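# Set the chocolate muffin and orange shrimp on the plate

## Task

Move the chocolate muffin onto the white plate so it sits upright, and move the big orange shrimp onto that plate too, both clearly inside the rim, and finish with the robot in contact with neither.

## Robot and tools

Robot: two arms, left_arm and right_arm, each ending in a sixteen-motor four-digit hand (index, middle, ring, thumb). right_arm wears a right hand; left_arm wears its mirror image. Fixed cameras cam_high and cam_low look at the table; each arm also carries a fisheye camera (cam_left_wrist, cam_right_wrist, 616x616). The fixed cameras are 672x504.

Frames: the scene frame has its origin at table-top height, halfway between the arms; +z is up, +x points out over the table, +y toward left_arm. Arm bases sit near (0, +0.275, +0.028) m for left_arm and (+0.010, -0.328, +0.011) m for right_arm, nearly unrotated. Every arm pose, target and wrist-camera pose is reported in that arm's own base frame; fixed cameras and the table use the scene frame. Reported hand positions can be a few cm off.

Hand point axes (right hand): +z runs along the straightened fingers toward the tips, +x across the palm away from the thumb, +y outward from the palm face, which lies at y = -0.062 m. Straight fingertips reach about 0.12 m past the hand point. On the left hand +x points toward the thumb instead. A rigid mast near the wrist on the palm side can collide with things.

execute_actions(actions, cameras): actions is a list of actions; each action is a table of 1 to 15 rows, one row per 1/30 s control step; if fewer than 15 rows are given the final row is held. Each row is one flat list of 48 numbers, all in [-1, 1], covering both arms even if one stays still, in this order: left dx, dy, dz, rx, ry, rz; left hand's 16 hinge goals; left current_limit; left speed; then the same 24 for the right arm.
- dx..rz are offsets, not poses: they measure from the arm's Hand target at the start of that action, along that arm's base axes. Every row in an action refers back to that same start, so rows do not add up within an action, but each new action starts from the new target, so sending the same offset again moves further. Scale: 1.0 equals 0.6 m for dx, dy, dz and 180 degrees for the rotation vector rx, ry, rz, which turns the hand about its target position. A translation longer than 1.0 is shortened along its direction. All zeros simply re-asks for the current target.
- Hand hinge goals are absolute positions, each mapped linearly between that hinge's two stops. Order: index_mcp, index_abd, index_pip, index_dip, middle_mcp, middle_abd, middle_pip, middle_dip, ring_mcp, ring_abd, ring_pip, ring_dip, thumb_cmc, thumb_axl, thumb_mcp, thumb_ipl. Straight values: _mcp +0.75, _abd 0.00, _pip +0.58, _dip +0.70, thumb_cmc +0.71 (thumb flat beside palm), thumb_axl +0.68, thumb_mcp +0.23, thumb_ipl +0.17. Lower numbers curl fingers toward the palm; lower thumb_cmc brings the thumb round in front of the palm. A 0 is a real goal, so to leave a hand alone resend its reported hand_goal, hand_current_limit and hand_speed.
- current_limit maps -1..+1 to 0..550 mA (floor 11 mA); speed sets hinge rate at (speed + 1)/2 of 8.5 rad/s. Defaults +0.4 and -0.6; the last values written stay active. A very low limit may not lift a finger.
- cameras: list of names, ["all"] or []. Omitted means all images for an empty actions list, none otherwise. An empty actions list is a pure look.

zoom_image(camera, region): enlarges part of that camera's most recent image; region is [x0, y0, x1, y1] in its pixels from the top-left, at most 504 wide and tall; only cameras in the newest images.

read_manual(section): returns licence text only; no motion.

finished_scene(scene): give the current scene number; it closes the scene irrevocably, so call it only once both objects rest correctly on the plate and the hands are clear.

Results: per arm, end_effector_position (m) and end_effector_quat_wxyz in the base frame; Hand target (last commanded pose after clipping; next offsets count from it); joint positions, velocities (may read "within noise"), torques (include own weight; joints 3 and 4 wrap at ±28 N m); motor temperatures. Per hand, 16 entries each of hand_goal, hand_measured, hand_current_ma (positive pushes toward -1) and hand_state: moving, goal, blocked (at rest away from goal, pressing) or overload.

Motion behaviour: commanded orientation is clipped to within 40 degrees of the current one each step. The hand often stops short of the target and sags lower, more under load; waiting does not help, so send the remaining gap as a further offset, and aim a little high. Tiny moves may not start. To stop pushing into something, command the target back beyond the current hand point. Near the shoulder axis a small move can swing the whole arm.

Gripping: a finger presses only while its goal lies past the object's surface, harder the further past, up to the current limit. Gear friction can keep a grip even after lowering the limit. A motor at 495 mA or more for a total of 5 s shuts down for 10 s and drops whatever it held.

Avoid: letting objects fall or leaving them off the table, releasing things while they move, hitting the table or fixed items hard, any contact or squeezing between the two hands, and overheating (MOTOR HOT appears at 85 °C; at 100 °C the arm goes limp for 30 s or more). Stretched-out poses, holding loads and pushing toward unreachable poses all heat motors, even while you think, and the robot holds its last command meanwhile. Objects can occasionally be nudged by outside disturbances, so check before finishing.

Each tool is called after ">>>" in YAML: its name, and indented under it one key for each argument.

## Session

>>> execute_actions:
  actions: []

Scene clock: 0.00 s.
left_arm: end_effector_position=(+0.1338, -0.2956, +0.1906) hand_goal=(+0.754, +0.000, +0.576, +0.696, +0.754, +0.000, +0.576, +0.696, +0.754, +0.000, +0.576, +0.696, +0.714, +0.678, +0.226, +0.168) hand_measured=(+0.754, +0.000, +0.576, +0.696, +0.754, +0.000, +0.576, +0.696, +0.754, +0.000, +0.576, +0.696, +0.714, +0.678, +0.226, +0.168) hand_current_ma=(+0, +0, +0, +0, +0, +0, +0, +0, +0, +0, +0, +0, +0, +0, +0, +0) hand_state=(goal, goal, goal, goal, goal, goal, goal, goal, goal, goal, goal, goal, goal, goal, goal, goal) hand_current_limit=0.40 hand_speed=-0.60 end_effector_quat_wxyz=(+0.125, +0.971, +0.169, +0.112) | right_arm: end_effector_position=(+0.5696, -0.0200, +0.2937) hand_goal=(+0.754, +0.000, +0.576, +0.696, +0.754, +0.000, +0.576, +0.696, +0.754, +0.000, +0.576, +0.696, +0.714, +0.678, +0.226, +0.168) hand_measured=(+0.754, +0.000, +0.576, +0.696, +0.754, +0.000, +0.576, +0.696, +0.754, +0.000, +0.576, +0.696, +0.714, +0.678, +0.226, +0.168) hand_current_ma=(+0, +0, +0, +0, +0, +0, +0, +0, +0, +0, +0, +0, +0, +0, +0, +0) hand_state=(goal, goal, goal, goal, goal, goal, goal, goal, goal, goal, goal, goal, goal, goal, goal, goal) hand_current_limit=0.40 hand_speed=-0.60 end_effector_quat_wxyz=(+0.098, +0.812, +0.575, +0.005)
Joint positions: left_arm=[-1.35 0.768 0.651 -1.188 -0.21 -0.096] | right_arm=[0.116 1.573 1.605 -1.498 0.168 0.446]
Joint velocities: within noise
Joint torques (N m): no reading
Motor temperatures (°C): left_arm=[28 33 40 29 30 29] | right_arm=[29 34 38 27 32 29]
Heat: left arm: hottest elbow 40 °C; right arm: hottest elbow 38 °C.
Hand target: left_arm +0.1356, -0.3035, +0.2073; +0.142, +0.968, +0.171, +0.113 | right_arm +0.5757, -0.0193, +0.3022; +0.103, +0.812, +0.574, +0.013
camera_calibration:
cam_left_wrist: T_world_to_cam=[[-0.891239, 0.271292, -0.363446, 0.240473], [-0.0156197, 0.782529, 0.622418, 0.0641157], [0.453264, 0.5604, -0.693183, 0.359553], [0, 0, 0, 1]] pos_world=[0.0523473, -0.316905, 0.296729]
cam_right_wrist: T_world_to_cam=[[0.369613, -0.915737, 0.157517, -0.240043], [-0.709589, -0.168731, 0.684114, 0.151728], [-0.599891, -0.36463, -0.712163, 0.670167], [0, 0, 0, 1]] pos_world=[0.598414, 0.0501476, 0.411279]

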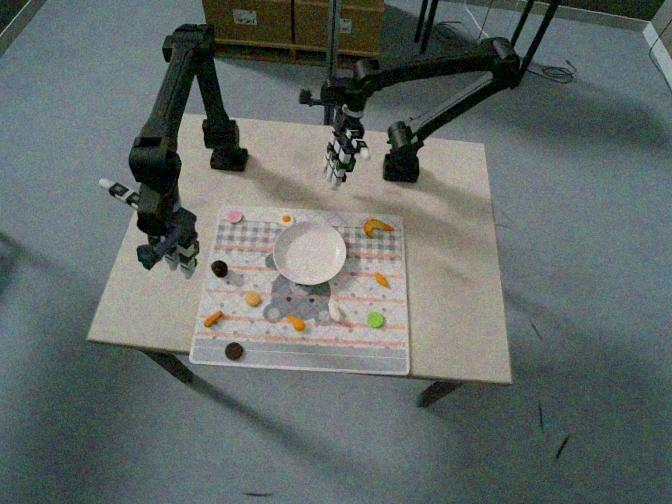

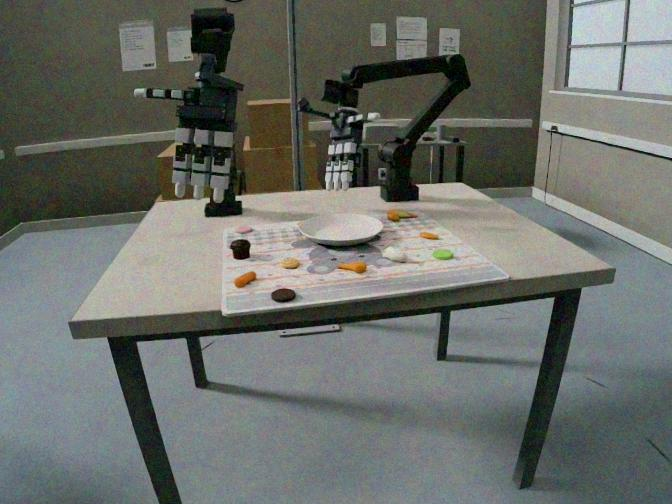

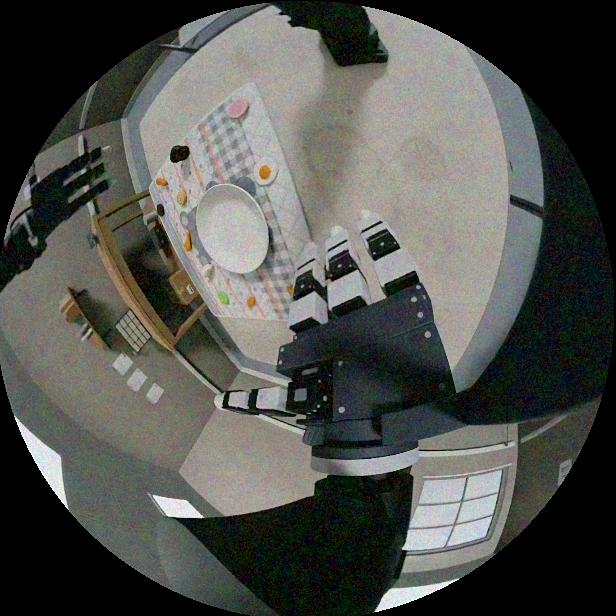

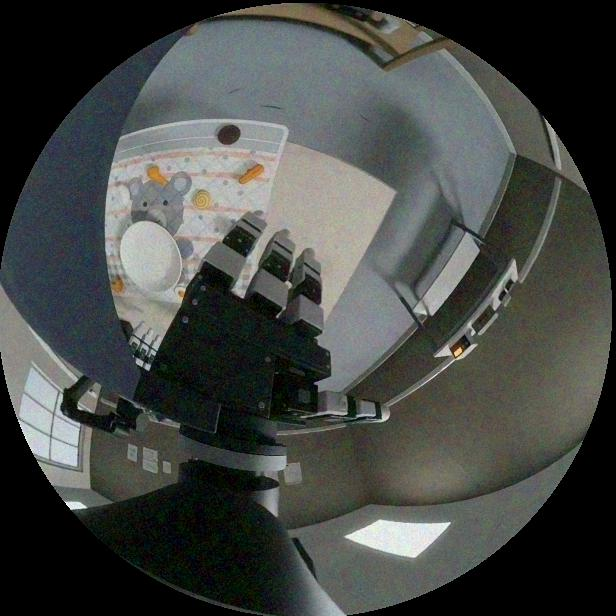

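>>> zoom_image:
  camera: "cam_high"
  region: [330, 200, 430, 275]

>>> zoom_image:
  camera: "cam_high"
  region: [190, 200, 420, 370]

>>> zoom_image:
  camera: "cam_low"
  region: [200, 190, 500, 320]

Scaled by 5.040 from the camera's 672x504 image, which has a finer 960x720 frame.

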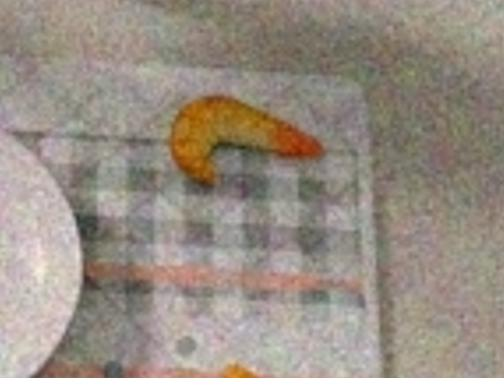

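Scaled by 2.191 from the camera's 672x504 image, which has a finer 960x720 frame.

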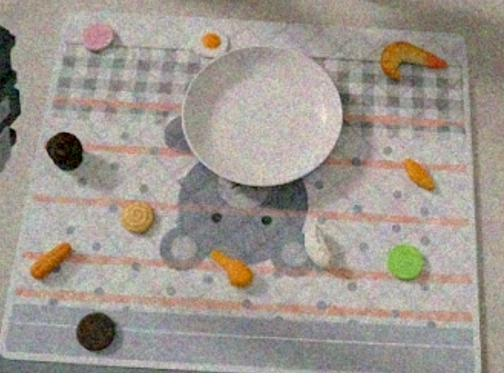

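Scaled by 1.680 from the camera's 672x504 image, which has a finer 960x720 frame.

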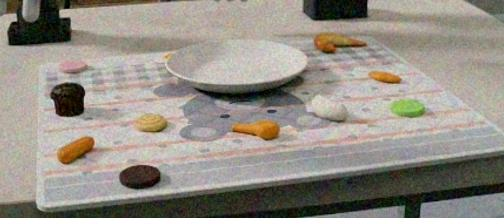

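>>> execute_actions:
  actions:
    - [[0.0431,0.0578,0,-0.0202,0.1054,0.1389,0.64,0,-0.737,0.406,1,0,0.577,0.696,1,0,0.577,0.696,-0.657,0.677,-0.08,0.168,0.3,-0.7,-0.0463,0.0214,-0.02,0.0705,0.0354,-0.0798,0.87,0,-0.737,0.406,0.87,0,-0.737,0.406,1,0,0.577,0.696,-0.657,0.677,-0.16,0.168,0.3,-0.7]]
    - [[0.0431,0.0578,0,-0.0202,0.1054,0.1389,0.64,0,-0.737,0.406,1,0,0.577,0.696,1,0,0.577,0.696,-0.657,0.677,-0.08,0.168,0.3,-0.7,-0.0463,0.0214,-0.02,0.0705,0.0354,-0.0798,0.87,0,-0.737,0.406,0.87,0,-0.737,0.406,1,0,0.577,0.696,-0.657,0.677,-0.16,0.168,0.3,-0.7]]
    - [[0.0431,0.0578,0,-0.0202,0.1054,0.1389,0.64,0,-0.737,0.406,1,0,0.577,0.696,1,0,0.577,0.696,-0.657,0.677,-0.08,0.168,0.3,-0.7,-0.0463,0.0214,-0.02,0.0705,0.0354,-0.0798,0.87,0,-0.737,0.406,0.87,0,-0.737,0.406,1,0,0.577,0.696,-0.657,0.677,-0.16,0.168,0.3,-0.7]]
    - [[0.0431,0.0578,0,-0.0202,0.1054,0.1389,0.64,0,-0.737,0.406,1,0,0.577,0.696,1,0,0.577,0.696,-0.657,0.677,-0.08,0.168,0.3,-0.7,-0.0463,0.0214,-0.02,0.0705,0.0354,-0.0798,0.87,0,-0.737,0.406,0.87,0,-0.737,0.406,1,0,0.577,0.696,-0.657,0.677,-0.16,0.168,0.3,-0.7]]
    - [[0.0431,0.0578,0,-0.0202,0.1054,0.1389,0.64,0,-0.737,0.406,1,0,0.577,0.696,1,0,0.577,0.696,-0.657,0.677,-0.08,0.168,0.3,-0.7,-0.0463,0.0214,-0.02,0.0705,0.0354,-0.0798,0.87,0,-0.737,0.406,0.87,0,-0.737,0.406,1,0,0.577,0.696,-0.657,0.677,-0.16,0.168,0.3,-0.7]]
  cameras: ["all"]

Scene clock: 133.23 s.
left_arm: end_effector_position=(+0.2523, -0.1268, +0.1901) hand_goal=(+0.640, +0.000, -0.736, +0.406, +1.000, +0.000, +0.578, +0.696, +1.000, +0.000, +0.578, +0.696, -0.656, +0.678, -0.080, +0.168) hand_measured=(+0.636, +0.000, -0.730, +0.410, +0.992, +0.000, +0.576, +0.696, +0.992, +0.000, +0.576, +0.696, -0.654, +0.678, -0.082, +0.168) hand_current_ma=(-1, +0, +1, +1, -4, +0, +0, +0, -3, +0, +0, +0, +0, +0, +0, +0) hand_state=(goal, goal, goal, goal, goal, goal, goal, goal, goal, goal, goal, goal, goal, goal, goal, goal) hand_current_limit=0.30 hand_speed=-0.70 end_effector_quat_wxyz=(-0.073, +0.095, +0.880, -0.459) | right_arm: end_effector_position=(+0.4406, +0.0438, +0.2422) hand_goal=(+0.870, +0.000, -0.736, +0.406, +0.870, +0.000, -0.736, +0.406, +1.000, +0.000, +0.578, +0.696, -0.656, +0.678, -0.160, +0.168) hand_measured=(+0.864, +0.000, -0.732, +0.410, +0.864, +0.000, -0.730, +0.410, +0.990, +0.000, +0.576, +0.696, -0.652, +0.678, -0.162, +0.168) hand_current_ma=(-2, +0, +1, +1, -2, +0, +1, +1, -4, +0, +0, +0, +1, +0, +0, +0) hand_state=(goal, goal, goal, goal, goal, goal, goal, goal, goal, goal, goal, goal, goal, goal, goal, goal) hand_current_limit=0.30 hand_speed=-0.70 end_effector_quat_wxyz=(-0.461, +0.885, -0.057, +0.031)
Joint positions: left_arm=[-0.135 1.194 0.99 -1.552 0.956 -1.395] | right_arm=[-0.113 1.52 1.45 -1.474 -0.96 1.601]
Joint torques (N m): left_arm=[-2.67 -6.42 11.19 -0.14 0.97 -0.21] | right_arm=[-0.09 -14.97 7.69 0.75 -0.95 0.16]
Motor temperatures (°C): left_arm=[28 32 43 29 30 29] | right_arm=[29 35 46 27 32 29]
Heat: left arm: hottest elbow 43 °C; right arm: hottest elbow 46 °C.
Hand target: left_arm +0.2649, -0.1301, +0.2073; -0.052, +0.103, +0.881, -0.458 | right_arm +0.4368, +0.0449, +0.2422; -0.461, +0.885, -0.062, +0.033
Off the commanded pose: left_arm 0.021 m, 3 deg | right_arm 0.004 m, 1 deg.
camera_calibration:
cam_left_wrist: T_world_to_cam=[[0.688276, -0.573672, 0.444045, -0.359047], [-0.255329, 0.381368, 0.888462, -0.1068], [-0.679031, -0.724885, 0.116011, 0.179848], [0, 0, 0, 1]] pos_world=[0.341977, -0.0348762, 0.233456]
cam_right_wrist: T_world_to_cam=[[-0.786246, -0.254495, -0.563072, 0.529038], [-0.508881, -0.250219, 0.823669, -0.0124345], [-0.350511, 0.934143, 0.0672258, 0.22382], [0, 0, 0, 1]] pos_world=[0.488077, -0.0775532, 0.293082]

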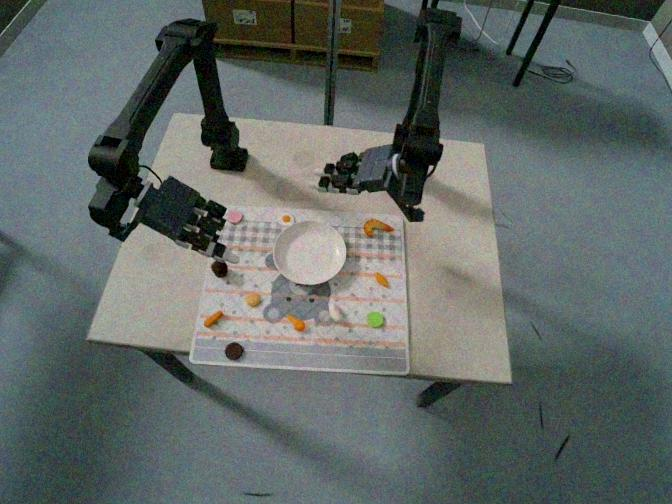

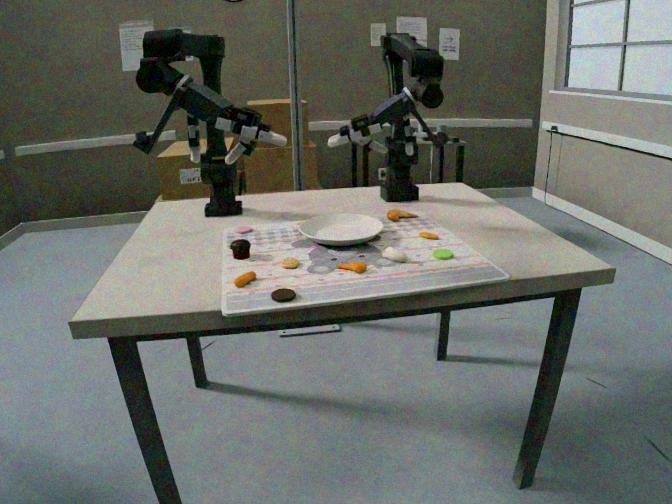

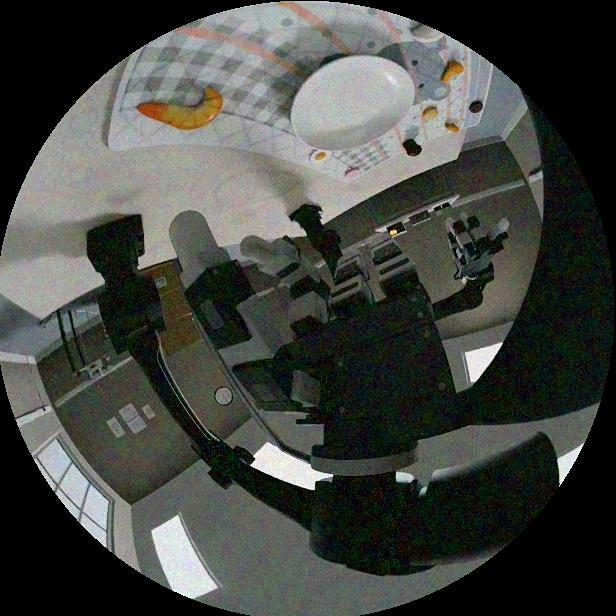

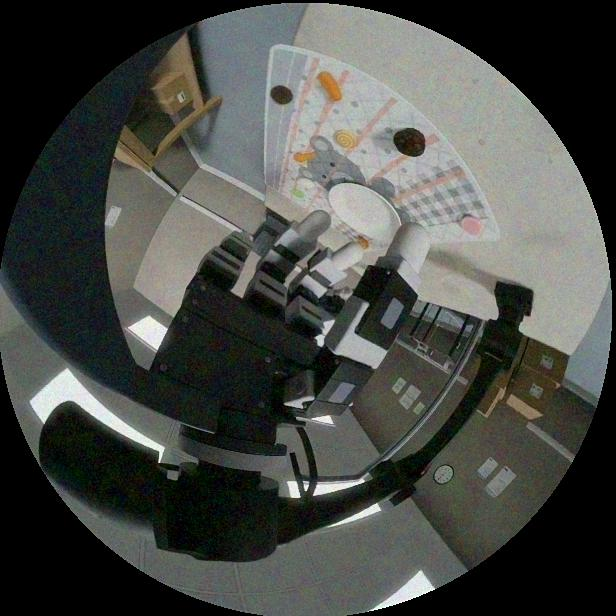

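>>> zoom_image:
  camera: "cam_left_wrist"
  region: [120, 60, 240, 150]

>>> zoom_image:
  camera: "cam_right_wrist"
  region: [320, 110, 440, 260]

Scaled by 4.200 from the camera's 616x616 image, which has a finer 880x880 frame.

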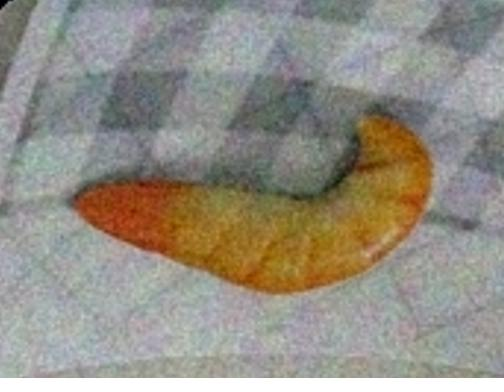

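Scaled by 3.360 from the camera's 616x616 image, which has a finer 880x880 frame.

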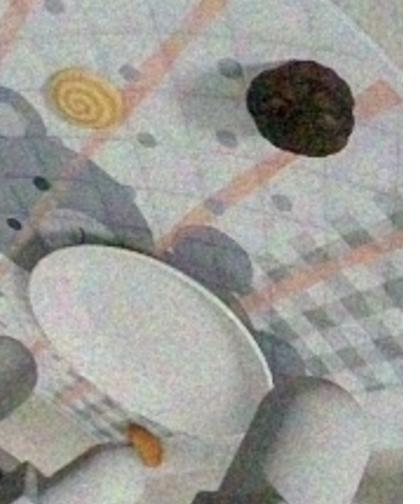

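>>> execute_actions:
  actions:
    - [[-0.0025,-0.014,-0.089,0,0,-0.0317,0.64,0,-0.737,0.406,1,0,0.577,0.696,1,0,0.577,0.696,-0.657,0.677,-0.08,0.168,0.3,-0.7,0.0193,0.033,-0.102,0,0,0,0.87,0,-0.737,0.406,0.87,0,-0.737,0.406,1,0,0.577,0.696,-0.657,0.677,-0.16,0.168,0.3,-0.7]]
    - [[-0.0025,-0.014,-0.089,0,0,-0.0317,0.64,0,-0.737,0.406,1,0,0.577,0.696,1,0,0.577,0.696,-0.657,0.677,-0.08,0.168,0.3,-0.7,0.0193,0.033,-0.102,0,0,0,0.87,0,-0.737,0.406,0.87,0,-0.737,0.406,1,0,0.577,0.696,-0.657,0.677,-0.16,0.168,0.3,-0.7]]
  cameras: ["cam_left_wrist","cam_right_wrist"]

>>> zoom_image:
  camera: "cam_left_wrist"
  region: [90, 60, 310, 280]

>>> zoom_image:
  camera: "cam_right_wrist"
  region: [300, 110, 480, 300]

Scene clock: 231.63 s.
left_arm: end_effector_position=(+0.2547, -0.1430, +0.0980) hand_goal=(+0.640, +0.000, -0.736, +0.406, +1.000, +0.000, +0.578, +0.696, +1.000, +0.000, +0.578, +0.696, -0.656, +0.678, -0.080, +0.168) hand_measured=(+0.636, +0.000, -0.730, +0.410, +0.992, +0.000, +0.576, +0.696, +0.992, +0.000, +0.576, +0.696, -0.654, +0.678, -0.082, +0.168) hand_current_ma=(-1, +0, +1, +1, -4, +0, +0, +0, -3, +0, +0, +0, +0, +0, +0, +0) hand_state=(goal, goal, goal, goal, goal, goal, goal, goal, goal, goal, goal, goal, goal, goal, goal, goal) hand_current_limit=0.30 hand_speed=-0.70 end_effector_quat_wxyz=(-0.109, +0.175, +0.869, -0.450) | right_arm: end_effector_position=(+0.4607, +0.0837, +0.1274) hand_goal=(+0.870, +0.000, -0.736, +0.406, +0.870, +0.000, -0.736, +0.406, +1.000, +0.000, +0.578, +0.696, -0.656, +0.678, -0.160, +0.168) hand_measured=(+0.864, +0.000, -0.732, +0.410, +0.864, +0.000, -0.732, +0.410, +0.990, +0.000, +0.576, +0.696, -0.654, +0.678, -0.162, +0.168) hand_current_ma=(-2, +0, +1, +1, -2, +0, +1, +1, -4, +0, +0, +0, +0, +0, +0, +0) hand_state=(goal, goal, goal, goal, goal, goal, goal, goal, goal, goal, goal, goal, goal, goal, goal, goal) hand_current_limit=0.30 hand_speed=-0.70 end_effector_quat_wxyz=(-0.462, +0.884, -0.056, +0.039)
Joint positions: left_arm=[-0.21 1.364 0.877 -1.396 0.928 -1.226] | right_arm=[-0.025 1.595 1.225 -1.028 -0.953 1.761]
Joint torques (N m): left_arm=[-2.9 -7.3 7.71 -0.17 0.89 0.11] | right_arm=[-0.03 -14.15 8.01 1.05 -0.76 0.15]
Motor temperatures (°C): left_arm=[28 33 47 29 31 29] | right_arm=[29 35 41 27 33 29]
Heat: left arm: hottest elbow 47 °C; right arm: hottest elbow 41 °C.
Hand target: left_arm +0.2619, -0.1469, +0.1004; -0.097, +0.190, +0.867, -0.451 | right_arm +0.4600, +0.0845, +0.1198; -0.461, +0.885, -0.062, +0.033
Off the commanded pose: left_arm 0.009 m, 2 deg | right_arm 0.008 m, 1 deg.
camera_calibration:
cam_left_wrist: T_world_to_cam=[[0.571181, -0.686186, 0.450444, -0.315995], [-0.193464, 0.420768, 0.886299, -0.0280596], [-0.797699, -0.593382, 0.107583, 0.23022], [0, 0, 0, 1]] pos_world=[0.358708, -0.068416, 0.142439]
cam_right_wrist: T_world_to_cam=[[-0.778444, -0.250265, -0.575667, 0.487975], [-0.522654, -0.249493, 0.815222, 0.109681], [-0.347646, 0.935479, 0.0634141, 0.200476], [0, 0, 0, 1]] pos_world=[0.506882, -0.0380532, 0.178784]
Images, in order (width x height): cam_left_wrist 616x616, cam_right_wrist 616x616.

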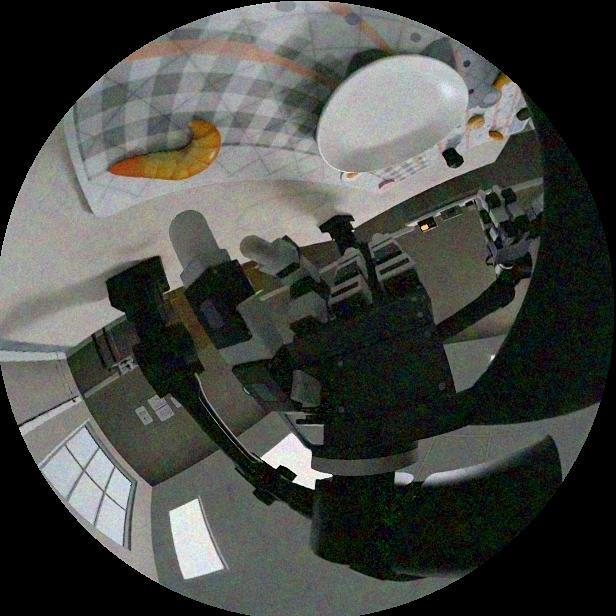

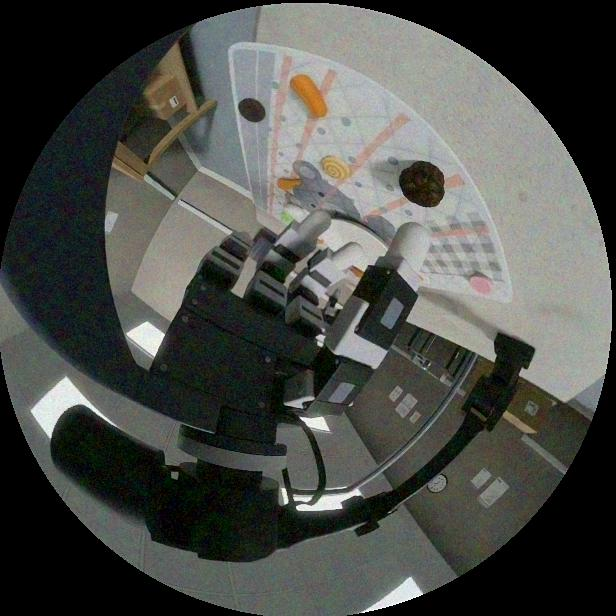

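Scaled by 2.291 from the camera's 616x616 image, which has a finer 880x880 frame.

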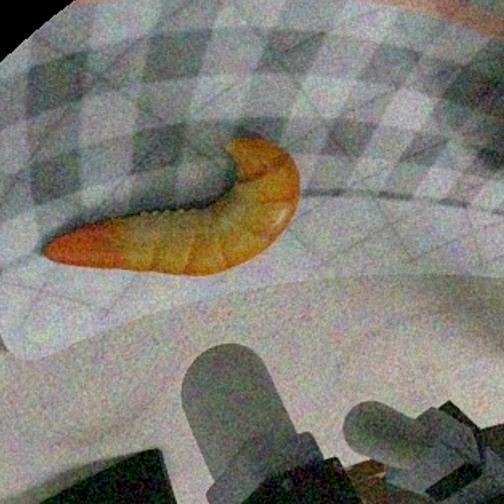

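Scaled by 2.653 from the camera's 616x616 image, which has a finer 880x880 frame.

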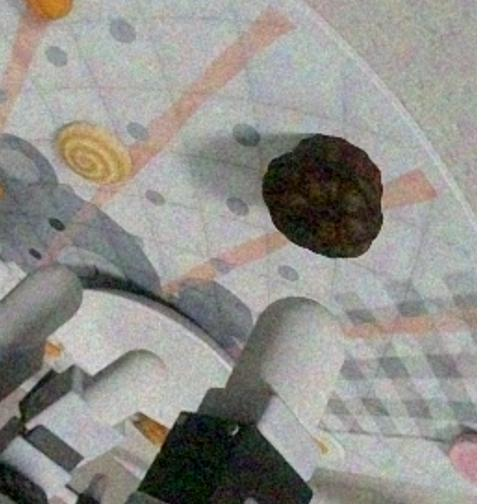

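>>> execute_actions:
  actions:
    - [[0.0021,-0.0033,-0.046,0,0,-0.004,0.64,0,-0.737,0.406,1,0,0.577,0.696,1,0,0.577,0.696,-0.657,0.677,-0.08,0.168,0.3,-0.7,-0.004,0.0006,-0.07,0,0,0,0.87,0,-0.737,0.406,0.87,0,-0.737,0.406,1,0,0.577,0.696,-0.657,0.677,-0.16,0.168,0.3,-0.7]]
    - [[0.0021,-0.0033,-0.046,0,0,-0.004,0.64,0,-0.737,0.406,1,0,0.577,0.696,1,0,0.577,0.696,-0.657,0.677,-0.08,0.168,0.3,-0.7,-0.004,0.0006,-0.071,0,0,0,0.87,0,-0.737,0.406,0.87,0,-0.737,0.406,1,0,0.577,0.696,-0.657,0.677,-0.16,0.168,0.3,-0.7]]
  cameras: ["cam_left_wrist","cam_right_wrist"]

>>> zoom_image:
  camera: "cam_left_wrist"
  region: [80, 80, 280, 260]

>>> zoom_image:
  camera: "cam_right_wrist"
  region: [320, 130, 500, 310]

Scene clock: 265.83 s.
left_arm: end_effector_position=(+0.2602, -0.1471, +0.0458) hand_goal=(+0.640, +0.000, -0.736, +0.406, +1.000, +0.000, +0.578, +0.696, +1.000, +0.000, +0.578, +0.696, -0.656, +0.678, -0.080, +0.168) hand_measured=(+0.636, +0.000, -0.730, +0.410, +0.992, +0.000, +0.576, +0.696, +0.992, +0.000, +0.576, +0.696, -0.654, +0.678, -0.082, +0.168) hand_current_ma=(-1, +0, +1, +1, -4, +0, +0, +0, -3, +0, +0, +0, +0, +0, +0, +0) hand_state=(goal, goal, goal, goal, goal, goal, goal, goal, goal, goal, goal, goal, goal, goal, goal, goal) hand_current_limit=0.30 hand_speed=-0.70 end_effector_quat_wxyz=(-0.109, +0.188, +0.866, -0.449) | right_arm: end_effector_position=(+0.4578, +0.0837, +0.0450) hand_goal=(+0.870, +0.000, -0.736, +0.406, +0.870, +0.000, -0.736, +0.406, +1.000, +0.000, +0.578, +0.696, -0.656, +0.678, -0.160, +0.168) hand_measured=(+0.864, +0.000, -0.732, +0.410, +0.864, +0.000, -0.732, +0.410, +0.990, +0.000, +0.576, +0.696, -0.654, +0.678, -0.162, +0.168) hand_current_ma=(-2, +0, +1, +1, -2, +0, +1, +1, -4, +0, +0, +0, +0, +0, +0, +0) hand_state=(goal, goal, goal, goal, goal, goal, goal, goal, goal, goal, goal, goal, goal, goal, goal, goal) hand_current_limit=0.30 hand_speed=-0.70 end_effector_quat_wxyz=(-0.462, +0.884, -0.055, +0.042)
Joint positions: left_arm=[-0.221 1.465 0.82 -1.242 0.925 -1.206] | right_arm=[-0.025 1.686 1.098 -0.802 -0.952 1.764]
Joint torques (N m): left_arm=[-2.96 -7.59 6.56 -0.18 0.85 0.11] | right_arm=[-0.09 -14.1 7.2 1.07 -0.78 0.13]
Heat: left arm: hottest elbow 44 °C; right arm: hottest elbow 41 °C.
Hand target: left_arm +0.2644, -0.1508, +0.0452; -0.103, +0.201, +0.864, -0.450 | right_arm +0.4552, +0.0853, +0.0353; -0.461, +0.885, -0.062, +0.033
Off the commanded pose: left_arm 0.006 m, 2 deg | right_arm 0.010 m, 1 deg.
camera_calibration:
cam_left_wrist: T_world_to_cam=[[0.549557, -0.698095, 0.458967, -0.294996], [-0.193113, 0.428341, 0.882741, 0.0221242], [-0.812832, -0.573748, 0.100586, 0.244937], [0, 0, 0, 1]] pos_world=[0.365482, -0.0748798, 0.0912262]
cam_right_wrist: T_world_to_cam=[[-0.776143, -0.248967, -0.579325, 0.437287], [-0.527145, -0.247955, 0.812795, 0.177363], [-0.346006, 0.936234, 0.0612069, 0.204011], [0, 0, 0, 1]] pos_world=[0.503483, -0.0381539, 0.0966848]
Images, in order (width x height): cam_left_wrist 616x616, cam_right_wrist 616x616.

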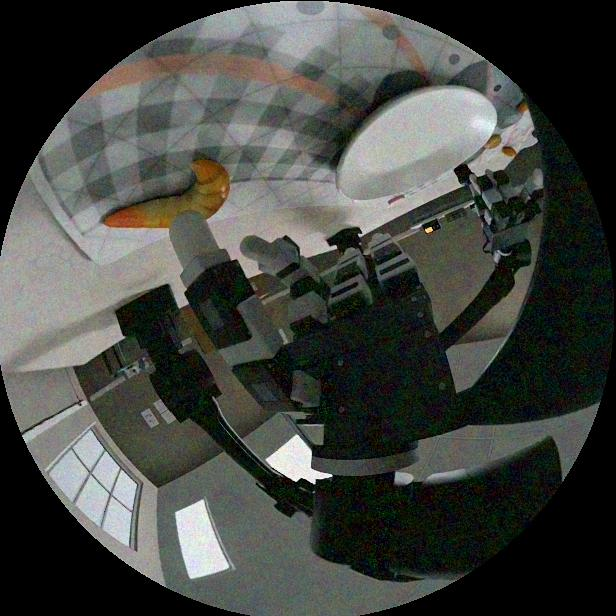

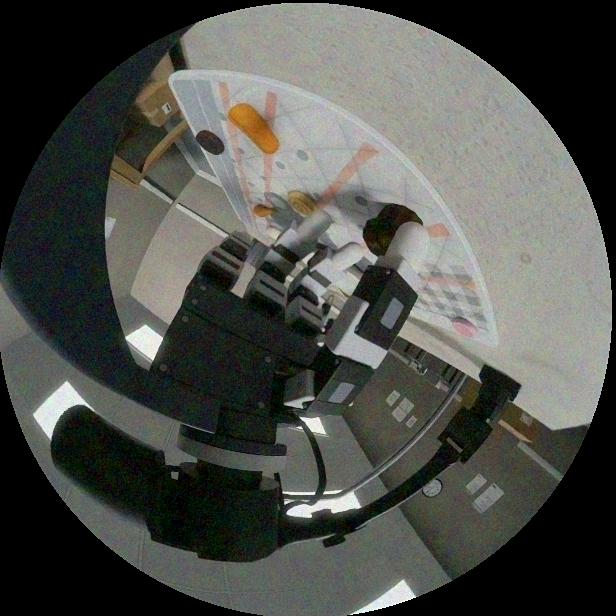

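Scaled by 2.520 from the camera's 616x616 image, which has a finer 880x880 frame.

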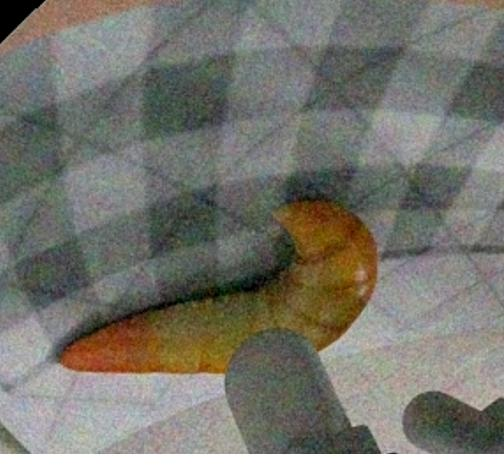

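Scaled by 2.800 from the camera's 616x616 image, which has a finer 880x880 frame.

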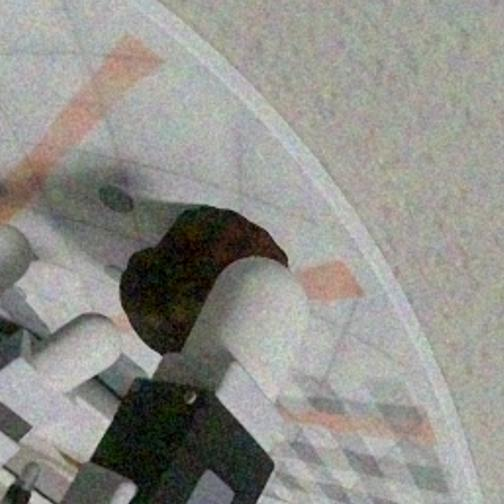

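>>> execute_actions:
  actions:
    - [[-0.0067,-0.0017,-0.0587,0,0,0,0.64,0,-0.737,0.406,1,0,0.577,0.696,1,0,0.577,0.696,-0.657,0.677,-0.08,0.168,0.3,-0.7,-0.0033,0.0,-0.032,0,0,0,0.87,0,-0.737,0.406,0.87,0,-0.737,0.406,1,0,0.577,0.696,-0.657,0.677,-0.16,0.168,0.3,-0.7]]
  cameras: ["cam_left_wrist"]

>>> zoom_image:
  camera: "cam_left_wrist"
  region: [80, 120, 280, 300]

Scene clock: 294.83 s.
left_arm: end_effector_position=(+0.2568, -0.1481, +0.0103) hand_goal=(+0.640, +0.000, -0.736, +0.406, +1.000, +0.000, +0.578, +0.696, +1.000, +0.000, +0.578, +0.696, -0.656, +0.678, -0.080, +0.168) hand_measured=(+0.636, +0.000, -0.730, +0.410, +0.992, +0.000, +0.576, +0.696, +0.992, +0.000, +0.576, +0.696, -0.654, +0.678, -0.082, +0.168) hand_current_ma=(-1, +0, +1, +1, -4, +0, +0, +0, -3, +0, +0, +0, +0, +0, +0, +0) hand_state=(goal, goal, goal, goal, goal, goal, goal, goal, goal, goal, goal, goal, goal, goal, goal, goal) hand_current_limit=0.30 hand_speed=-0.70 end_effector_quat_wxyz=(-0.107, +0.193, +0.866, -0.449) | right_arm: end_effector_position=(+0.4592, +0.0837, +0.0306) hand_goal=(+0.870, +0.000, -0.736, +0.406, +0.870, +0.000, -0.736, +0.406, +1.000, +0.000, +0.578, +0.696, -0.656, +0.678, -0.160, +0.168) hand_measured=(+0.864, +0.000, -0.732, +0.410, +0.864, +0.000, -0.732, +0.410, +0.990, +0.000, +0.576, +0.696, -0.654, +0.678, -0.162, +0.168) hand_current_ma=(-2, +0, +1, +1, -2, +0, +1, +1, -4, +0, +0, +0, +0, +0, +0, +0) hand_state=(goal, goal, goal, goal, goal, goal, goal, goal, goal, goal, goal, goal, goal, goal, goal, goal) hand_current_limit=0.30 hand_speed=-0.70 end_effector_quat_wxyz=(-0.462, +0.884, -0.053, +0.047)
Joint positions: left_arm=[-0.227 1.526 0.769 -1.123 0.925 -1.206] | right_arm=[-0.025 1.705 1.078 -0.751 -0.952 1.765]
Joint torques (N m): left_arm=[-3.02 -8 6.04 -0.35 0.94 0.02] | right_arm=[0.09 -13.63 6.65 1.06 -0.78 0.16]
Motor temperatures (°C): left_arm=[28 33 42 29 31 29] | right_arm=[29 35 40 27 33 29]
Heat: left arm: hottest elbow 42 °C; right arm: hottest elbow 40 °C.
Hand target: left_arm +0.2605, -0.1518, +0.0101; -0.103, +0.201, +0.864, -0.450 | right_arm +0.4532, +0.0853, +0.0160; -0.461, +0.885, -0.062, +0.033
Off the commanded pose: left_arm 0.005 m, 1 deg | right_arm 0.016 m, 2 deg.
camera_calibration:
cam_left_wrist: T_world_to_cam=[[0.542009, -0.700698, 0.46395, -0.275945], [-0.19671, 0.430955, 0.880672, 0.0545597], [-0.817026, -0.568595, 0.0957476, 0.247093], [0, 0, 0, 1]] pos_world=[0.362179, -0.076371, 0.056317]
Images, in order (width x height): cam_left_wrist 616x616.

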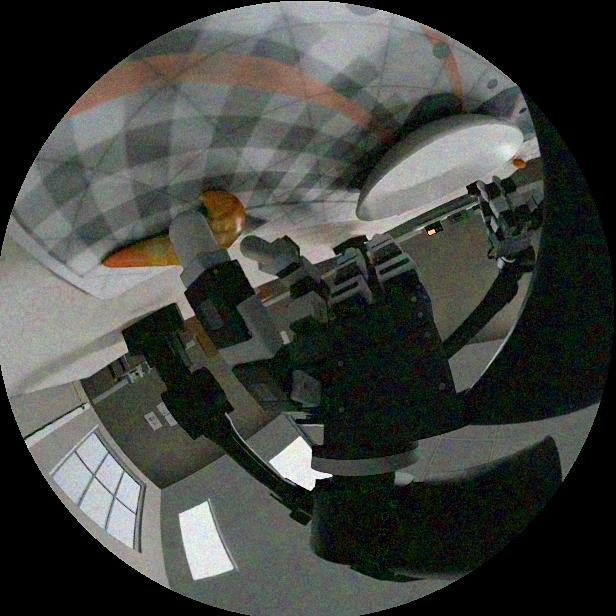

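Scaled by 2.520 from the camera's 616x616 image, which has a finer 880x880 frame.

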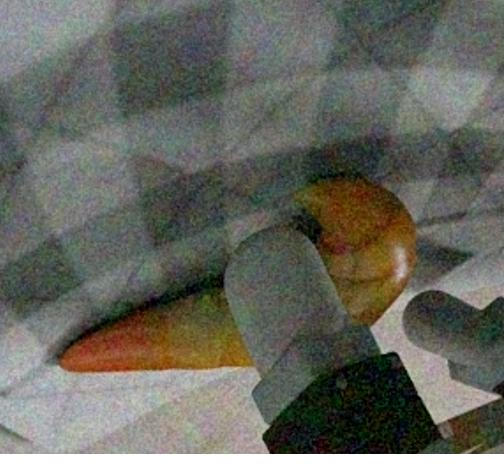

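>>> execute_actions:
  actions:
    - [[0,0,0,0,0,0,0.56,0,-0.737,0.406,1,0,0.577,0.696,1,0,0.577,0.696,-0.657,0.677,-0.13,0.168,0.2,-0.88,-0.0067,0.0,-0.0133,0,0,0,0.87,0,-0.737,0.406,0.87,0,-0.737,0.406,1,0,0.577,0.696,-0.657,0.677,-0.16,0.168,0.3,-0.7]]
    - [[0,0,0,0,0,0,0.50,0,-0.737,0.406,1,0,0.577,0.696,1,0,0.577,0.696,-0.657,0.677,-0.18,0.168,0.2,-0.88,0,0.0,0,0,0,0,0.87,0,-0.737,0.406,0.87,0,-0.737,0.406,1,0,0.577,0.696,-0.657,0.677,-0.16,0.168,0.3,-0.7]]
  cameras: ["cam_left_wrist","cam_right_wrist"]

>>> zoom_image:
  camera: "cam_left_wrist"
  region: [80, 120, 280, 300]

>>> zoom_image:
  camera: "cam_right_wrist"
  region: [320, 150, 500, 330]

Scene clock: 312.50 s.
left_arm: end_effector_position=(+0.2568, -0.1481, +0.0103) hand_goal=(+0.500, +0.000, -0.736, +0.406, +1.000, +0.000, +0.578, +0.696, +1.000, +0.000, +0.578, +0.696, -0.656, +0.678, -0.180, +0.168) hand_measured=(+0.500, +0.000, -0.730, +0.410, +0.992, +0.000, +0.576, +0.696, +0.992, +0.000, +0.576, +0.696, -0.654, +0.678, -0.176, +0.168) hand_current_ma=(+0, +0, +1, +1, -4, +0, +0, +0, -3, +0, +0, +0, +0, +0, +1, +0) hand_state=(goal, goal, goal, goal, goal, goal, goal, goal, goal, goal, goal, goal, goal, goal, goal, goal) hand_current_limit=0.20 hand_speed=-0.88 end_effector_quat_wxyz=(-0.107, +0.193, +0.866, -0.449) | right_arm: end_effector_position=(+0.4562, +0.0837, +0.0238) hand_goal=(+0.870, +0.000, -0.736, +0.406, +0.870, +0.000, -0.736, +0.406, +1.000, +0.000, +0.578, +0.696, -0.656, +0.678, -0.160, +0.168) hand_measured=(+0.864, +0.000, -0.732, +0.410, +0.864, +0.000, -0.732, +0.410, +0.990, +0.000, +0.576, +0.696, -0.654, +0.678, -0.162, +0.168) hand_current_ma=(-2, +0, +1, +1, -2, +0, +1, +1, -4, +0, +0, +0, +0, +0, +0, +0) hand_state=(goal, goal, goal, goal, goal, goal, goal, goal, goal, goal, goal, goal, goal, goal, goal, goal) hand_current_limit=0.30 hand_speed=-0.70 end_effector_quat_wxyz=(-0.462, +0.884, -0.052, +0.048)
Joint positions: left_arm=[-0.227 1.526 0.769 -1.123 0.925 -1.206] | right_arm=[-0.025 1.708 1.06 -0.727 -0.952 1.765]
Joint torques (N m): left_arm=[-2.96 -7.94 6 -0.17 0.93 0.02] | right_arm=[0.21 -13.45 6.45 1.09 -0.78 0.16]
Heat: left arm: hottest elbow 41 °C; right arm: hottest elbow 41 °C.
Hand target: left_arm +0.2605, -0.1518, +0.0100; -0.103, +0.201, +0.864, -0.450 | right_arm +0.4493, +0.0853, +0.0081; -0.461, +0.885, -0.062, +0.033
Off the commanded pose: left_arm 0.005 m, 1 deg | right_arm 0.017 m, 2 deg.
camera_calibration:
cam_left_wrist: T_world_to_cam=[[0.541843, -0.700653, 0.464211, -0.275966], [-0.197076, 0.431004, 0.880566, 0.0547458], [-0.817048, -0.568613, 0.0954541, 0.24706], [0, 0, 0, 1]] pos_world=[0.362179, -0.0764711, 0.0563164]
cam_right_wrist: T_world_to_cam=[[-0.767223, -0.249015, -0.591067, 0.419986], [-0.539582, -0.247592, 0.804704, 0.199514], [-0.346727, 0.936317, 0.0555941, 0.205096], [0, 0, 0, 1]] pos_world=[0.500989, -0.038054, 0.0762878]
Images, in order (width x height): cam_left_wrist 616x616, cam_right_wrist 616x616.

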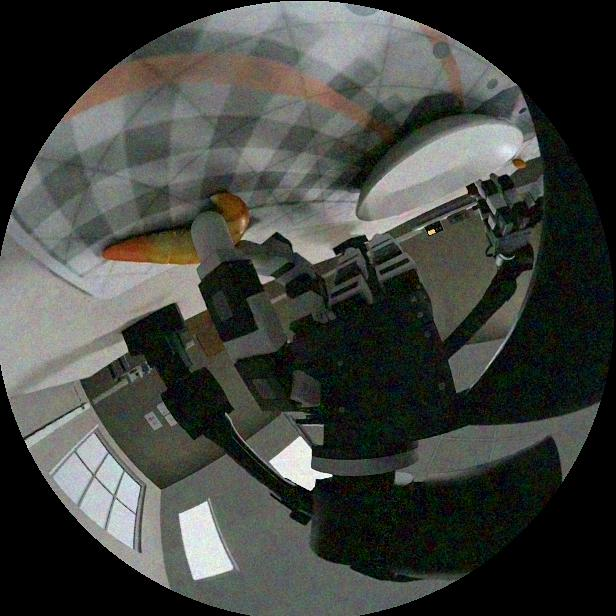

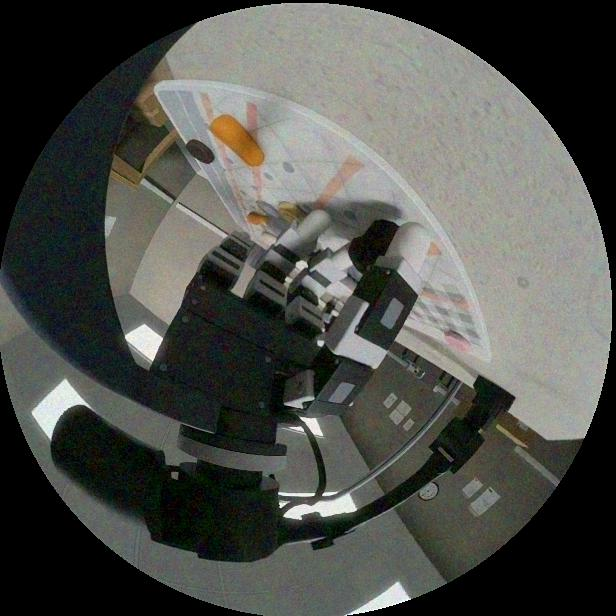

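Scaled by 2.520 from the camera's 616x616 image, which has a finer 880x880 frame.

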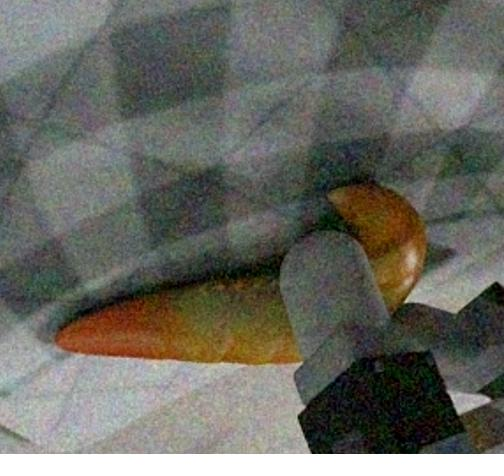

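Scaled by 2.800 from the camera's 616x616 image, which has a finer 880x880 frame.

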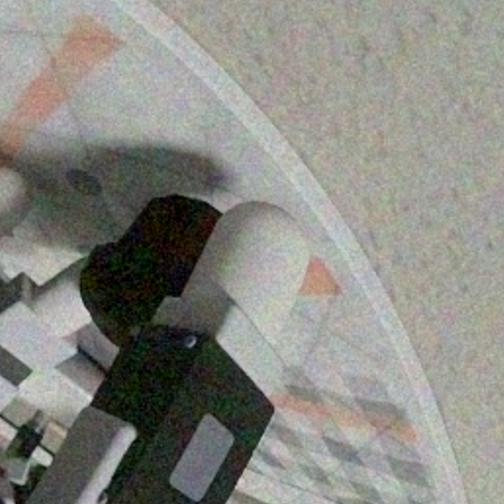

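>>> execute_actions:
  actions:
    - [[0,0,0,0,0,0,0.45,0,-0.737,0.406,1,0,0.577,0.696,1,0,0.577,0.696,-0.657,0.677,-0.22,0.168,0.2,-0.88,0,0.0,0,0,0,0,0.75,0,-0.737,0.406,0.8,0,-0.737,0.406,1,0,0.577,0.696,-0.657,0.677,-0.22,0.168,0.3,-0.85]]
    - [[0,0,0,0,0,0,0.42,0,-0.737,0.406,1,0,0.577,0.696,1,0,0.577,0.696,-0.657,0.677,-0.25,0.168,0.2,-0.88,0,0.0,0,0,0,0,0.66,0,-0.737,0.406,0.75,0,-0.737,0.406,1,0,0.577,0.696,-0.657,0.677,-0.28,0.168,0.3,-0.85]]
  cameras: ["cam_left_wrist","cam_right_wrist"]

>>> zoom_image:
  camera: "cam_left_wrist"
  region: [80, 120, 280, 300]

Scene clock: 328.93 s.
left_arm: end_effector_position=(+0.2568, -0.1481, +0.0103) hand_goal=(+0.420, +0.000, -0.736, +0.406, +1.000, +0.000, +0.578, +0.696, +1.000, +0.000, +0.578, +0.696, -0.656, +0.678, -0.250, +0.168) hand_measured=(+0.456, +0.000, -0.730, +0.410, +0.992, +0.000, +0.576, +0.696, +0.992, +0.000, +0.576, +0.696, -0.666, +0.674, -0.198, +0.180) hand_current_ma=(+42, +0, +2, +1, -4, +0, +0, +0, -3, +0, +0, +0, -4, -1, +103, +8) hand_state=(blocked, goal, goal, goal, goal, goal, goal, goal, goal, goal, goal, goal, goal, goal, blocked, goal) hand_current_limit=0.20 hand_speed=-0.88 end_effector_quat_wxyz=(-0.107, +0.193, +0.866, -0.449) | right_arm: end_effector_position=(+0.4562, +0.0837, +0.0239) hand_goal=(+0.660, +0.000, -0.736, +0.406, +0.750, +0.000, -0.736, +0.406, +1.000, +0.000, +0.578, +0.696, -0.656, +0.678, -0.280, +0.168) hand_measured=(+0.716, +0.000, -0.720, +0.412, +0.748, +0.000, -0.732, +0.410, +0.990, +0.000, +0.576, +0.696, -0.662, +0.678, -0.228, +0.178) hand_current_ma=(+85, +0, +9, +1, -1, +0, +1, +1, -4, +0, +0, +0, -1, +0, +101, +6) hand_state=(blocked, goal, goal, goal, goal, goal, goal, goal, goal, goal, goal, goal, goal, goal, blocked, goal) hand_current_limit=0.30 hand_speed=-0.85 end_effector_quat_wxyz=(-0.462, +0.884, -0.052, +0.048)
Joint positions: left_arm=[-0.227 1.526 0.769 -1.123 0.925 -1.206] | right_arm=[-0.025 1.708 1.06 -0.727 -0.952 1.765]
Joint torques (N m): left_arm=[-2.96 -8 6.04 -0.18 0.93 0.02] | right_arm=[0.03 -13.27 6.41 1.1 -0.77 0.15]
Heat: left arm: hottest elbow 41 °C; right arm: hottest elbow 41 °C.
Hand target: left_arm +0.2605, -0.1518, +0.0100; -0.103, +0.201, +0.864, -0.450 | right_arm +0.4493, +0.0853, +0.0081; -0.461, +0.885, -0.062, +0.033
Off the commanded pose: left_arm 0.005 m, 1 deg | right_arm 0.017 m, 2 deg.
camera_calibration:
cam_left_wrist: T_world_to_cam=[[0.541843, -0.700653, 0.464211, -0.275966], [-0.197076, 0.431004, 0.880566, 0.0547458], [-0.817048, -0.568613, 0.0954541, 0.24706], [0, 0, 0, 1]] pos_world=[0.362179, -0.0764711, 0.0563164]
cam_right_wrist: T_world_to_cam=[[-0.767513, -0.24874, -0.590807, 0.420121], [-0.539362, -0.247495, 0.804882, 0.199394], [-0.346428, 0.936416, 0.0557942, 0.204935], [0, 0, 0, 1]] pos_world=[0.500989, -0.038054, 0.0762877]
Images, in order (width x height): cam_left_wrist 616x616, cam_right_wrist 616x616.

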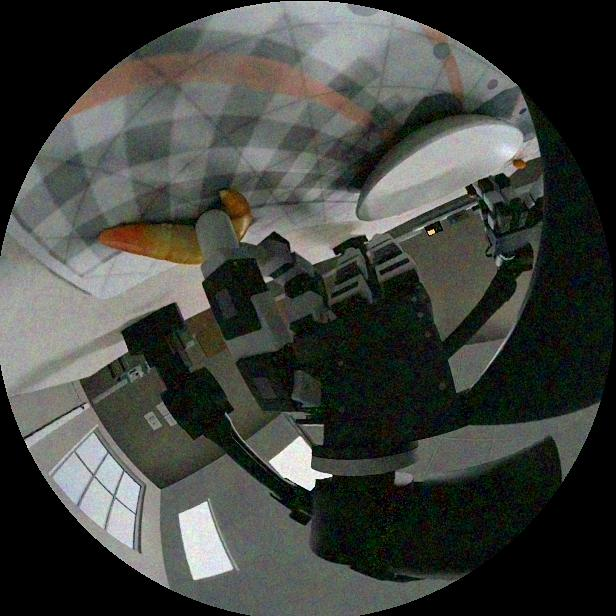

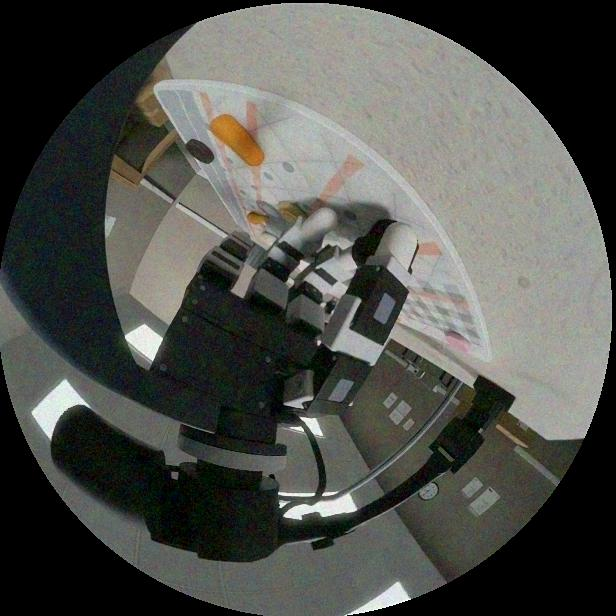

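Scaled by 2.520 from the camera's 616x616 image, which has a finer 880x880 frame.

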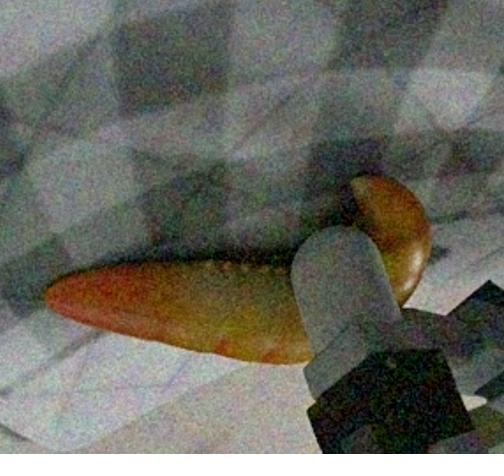

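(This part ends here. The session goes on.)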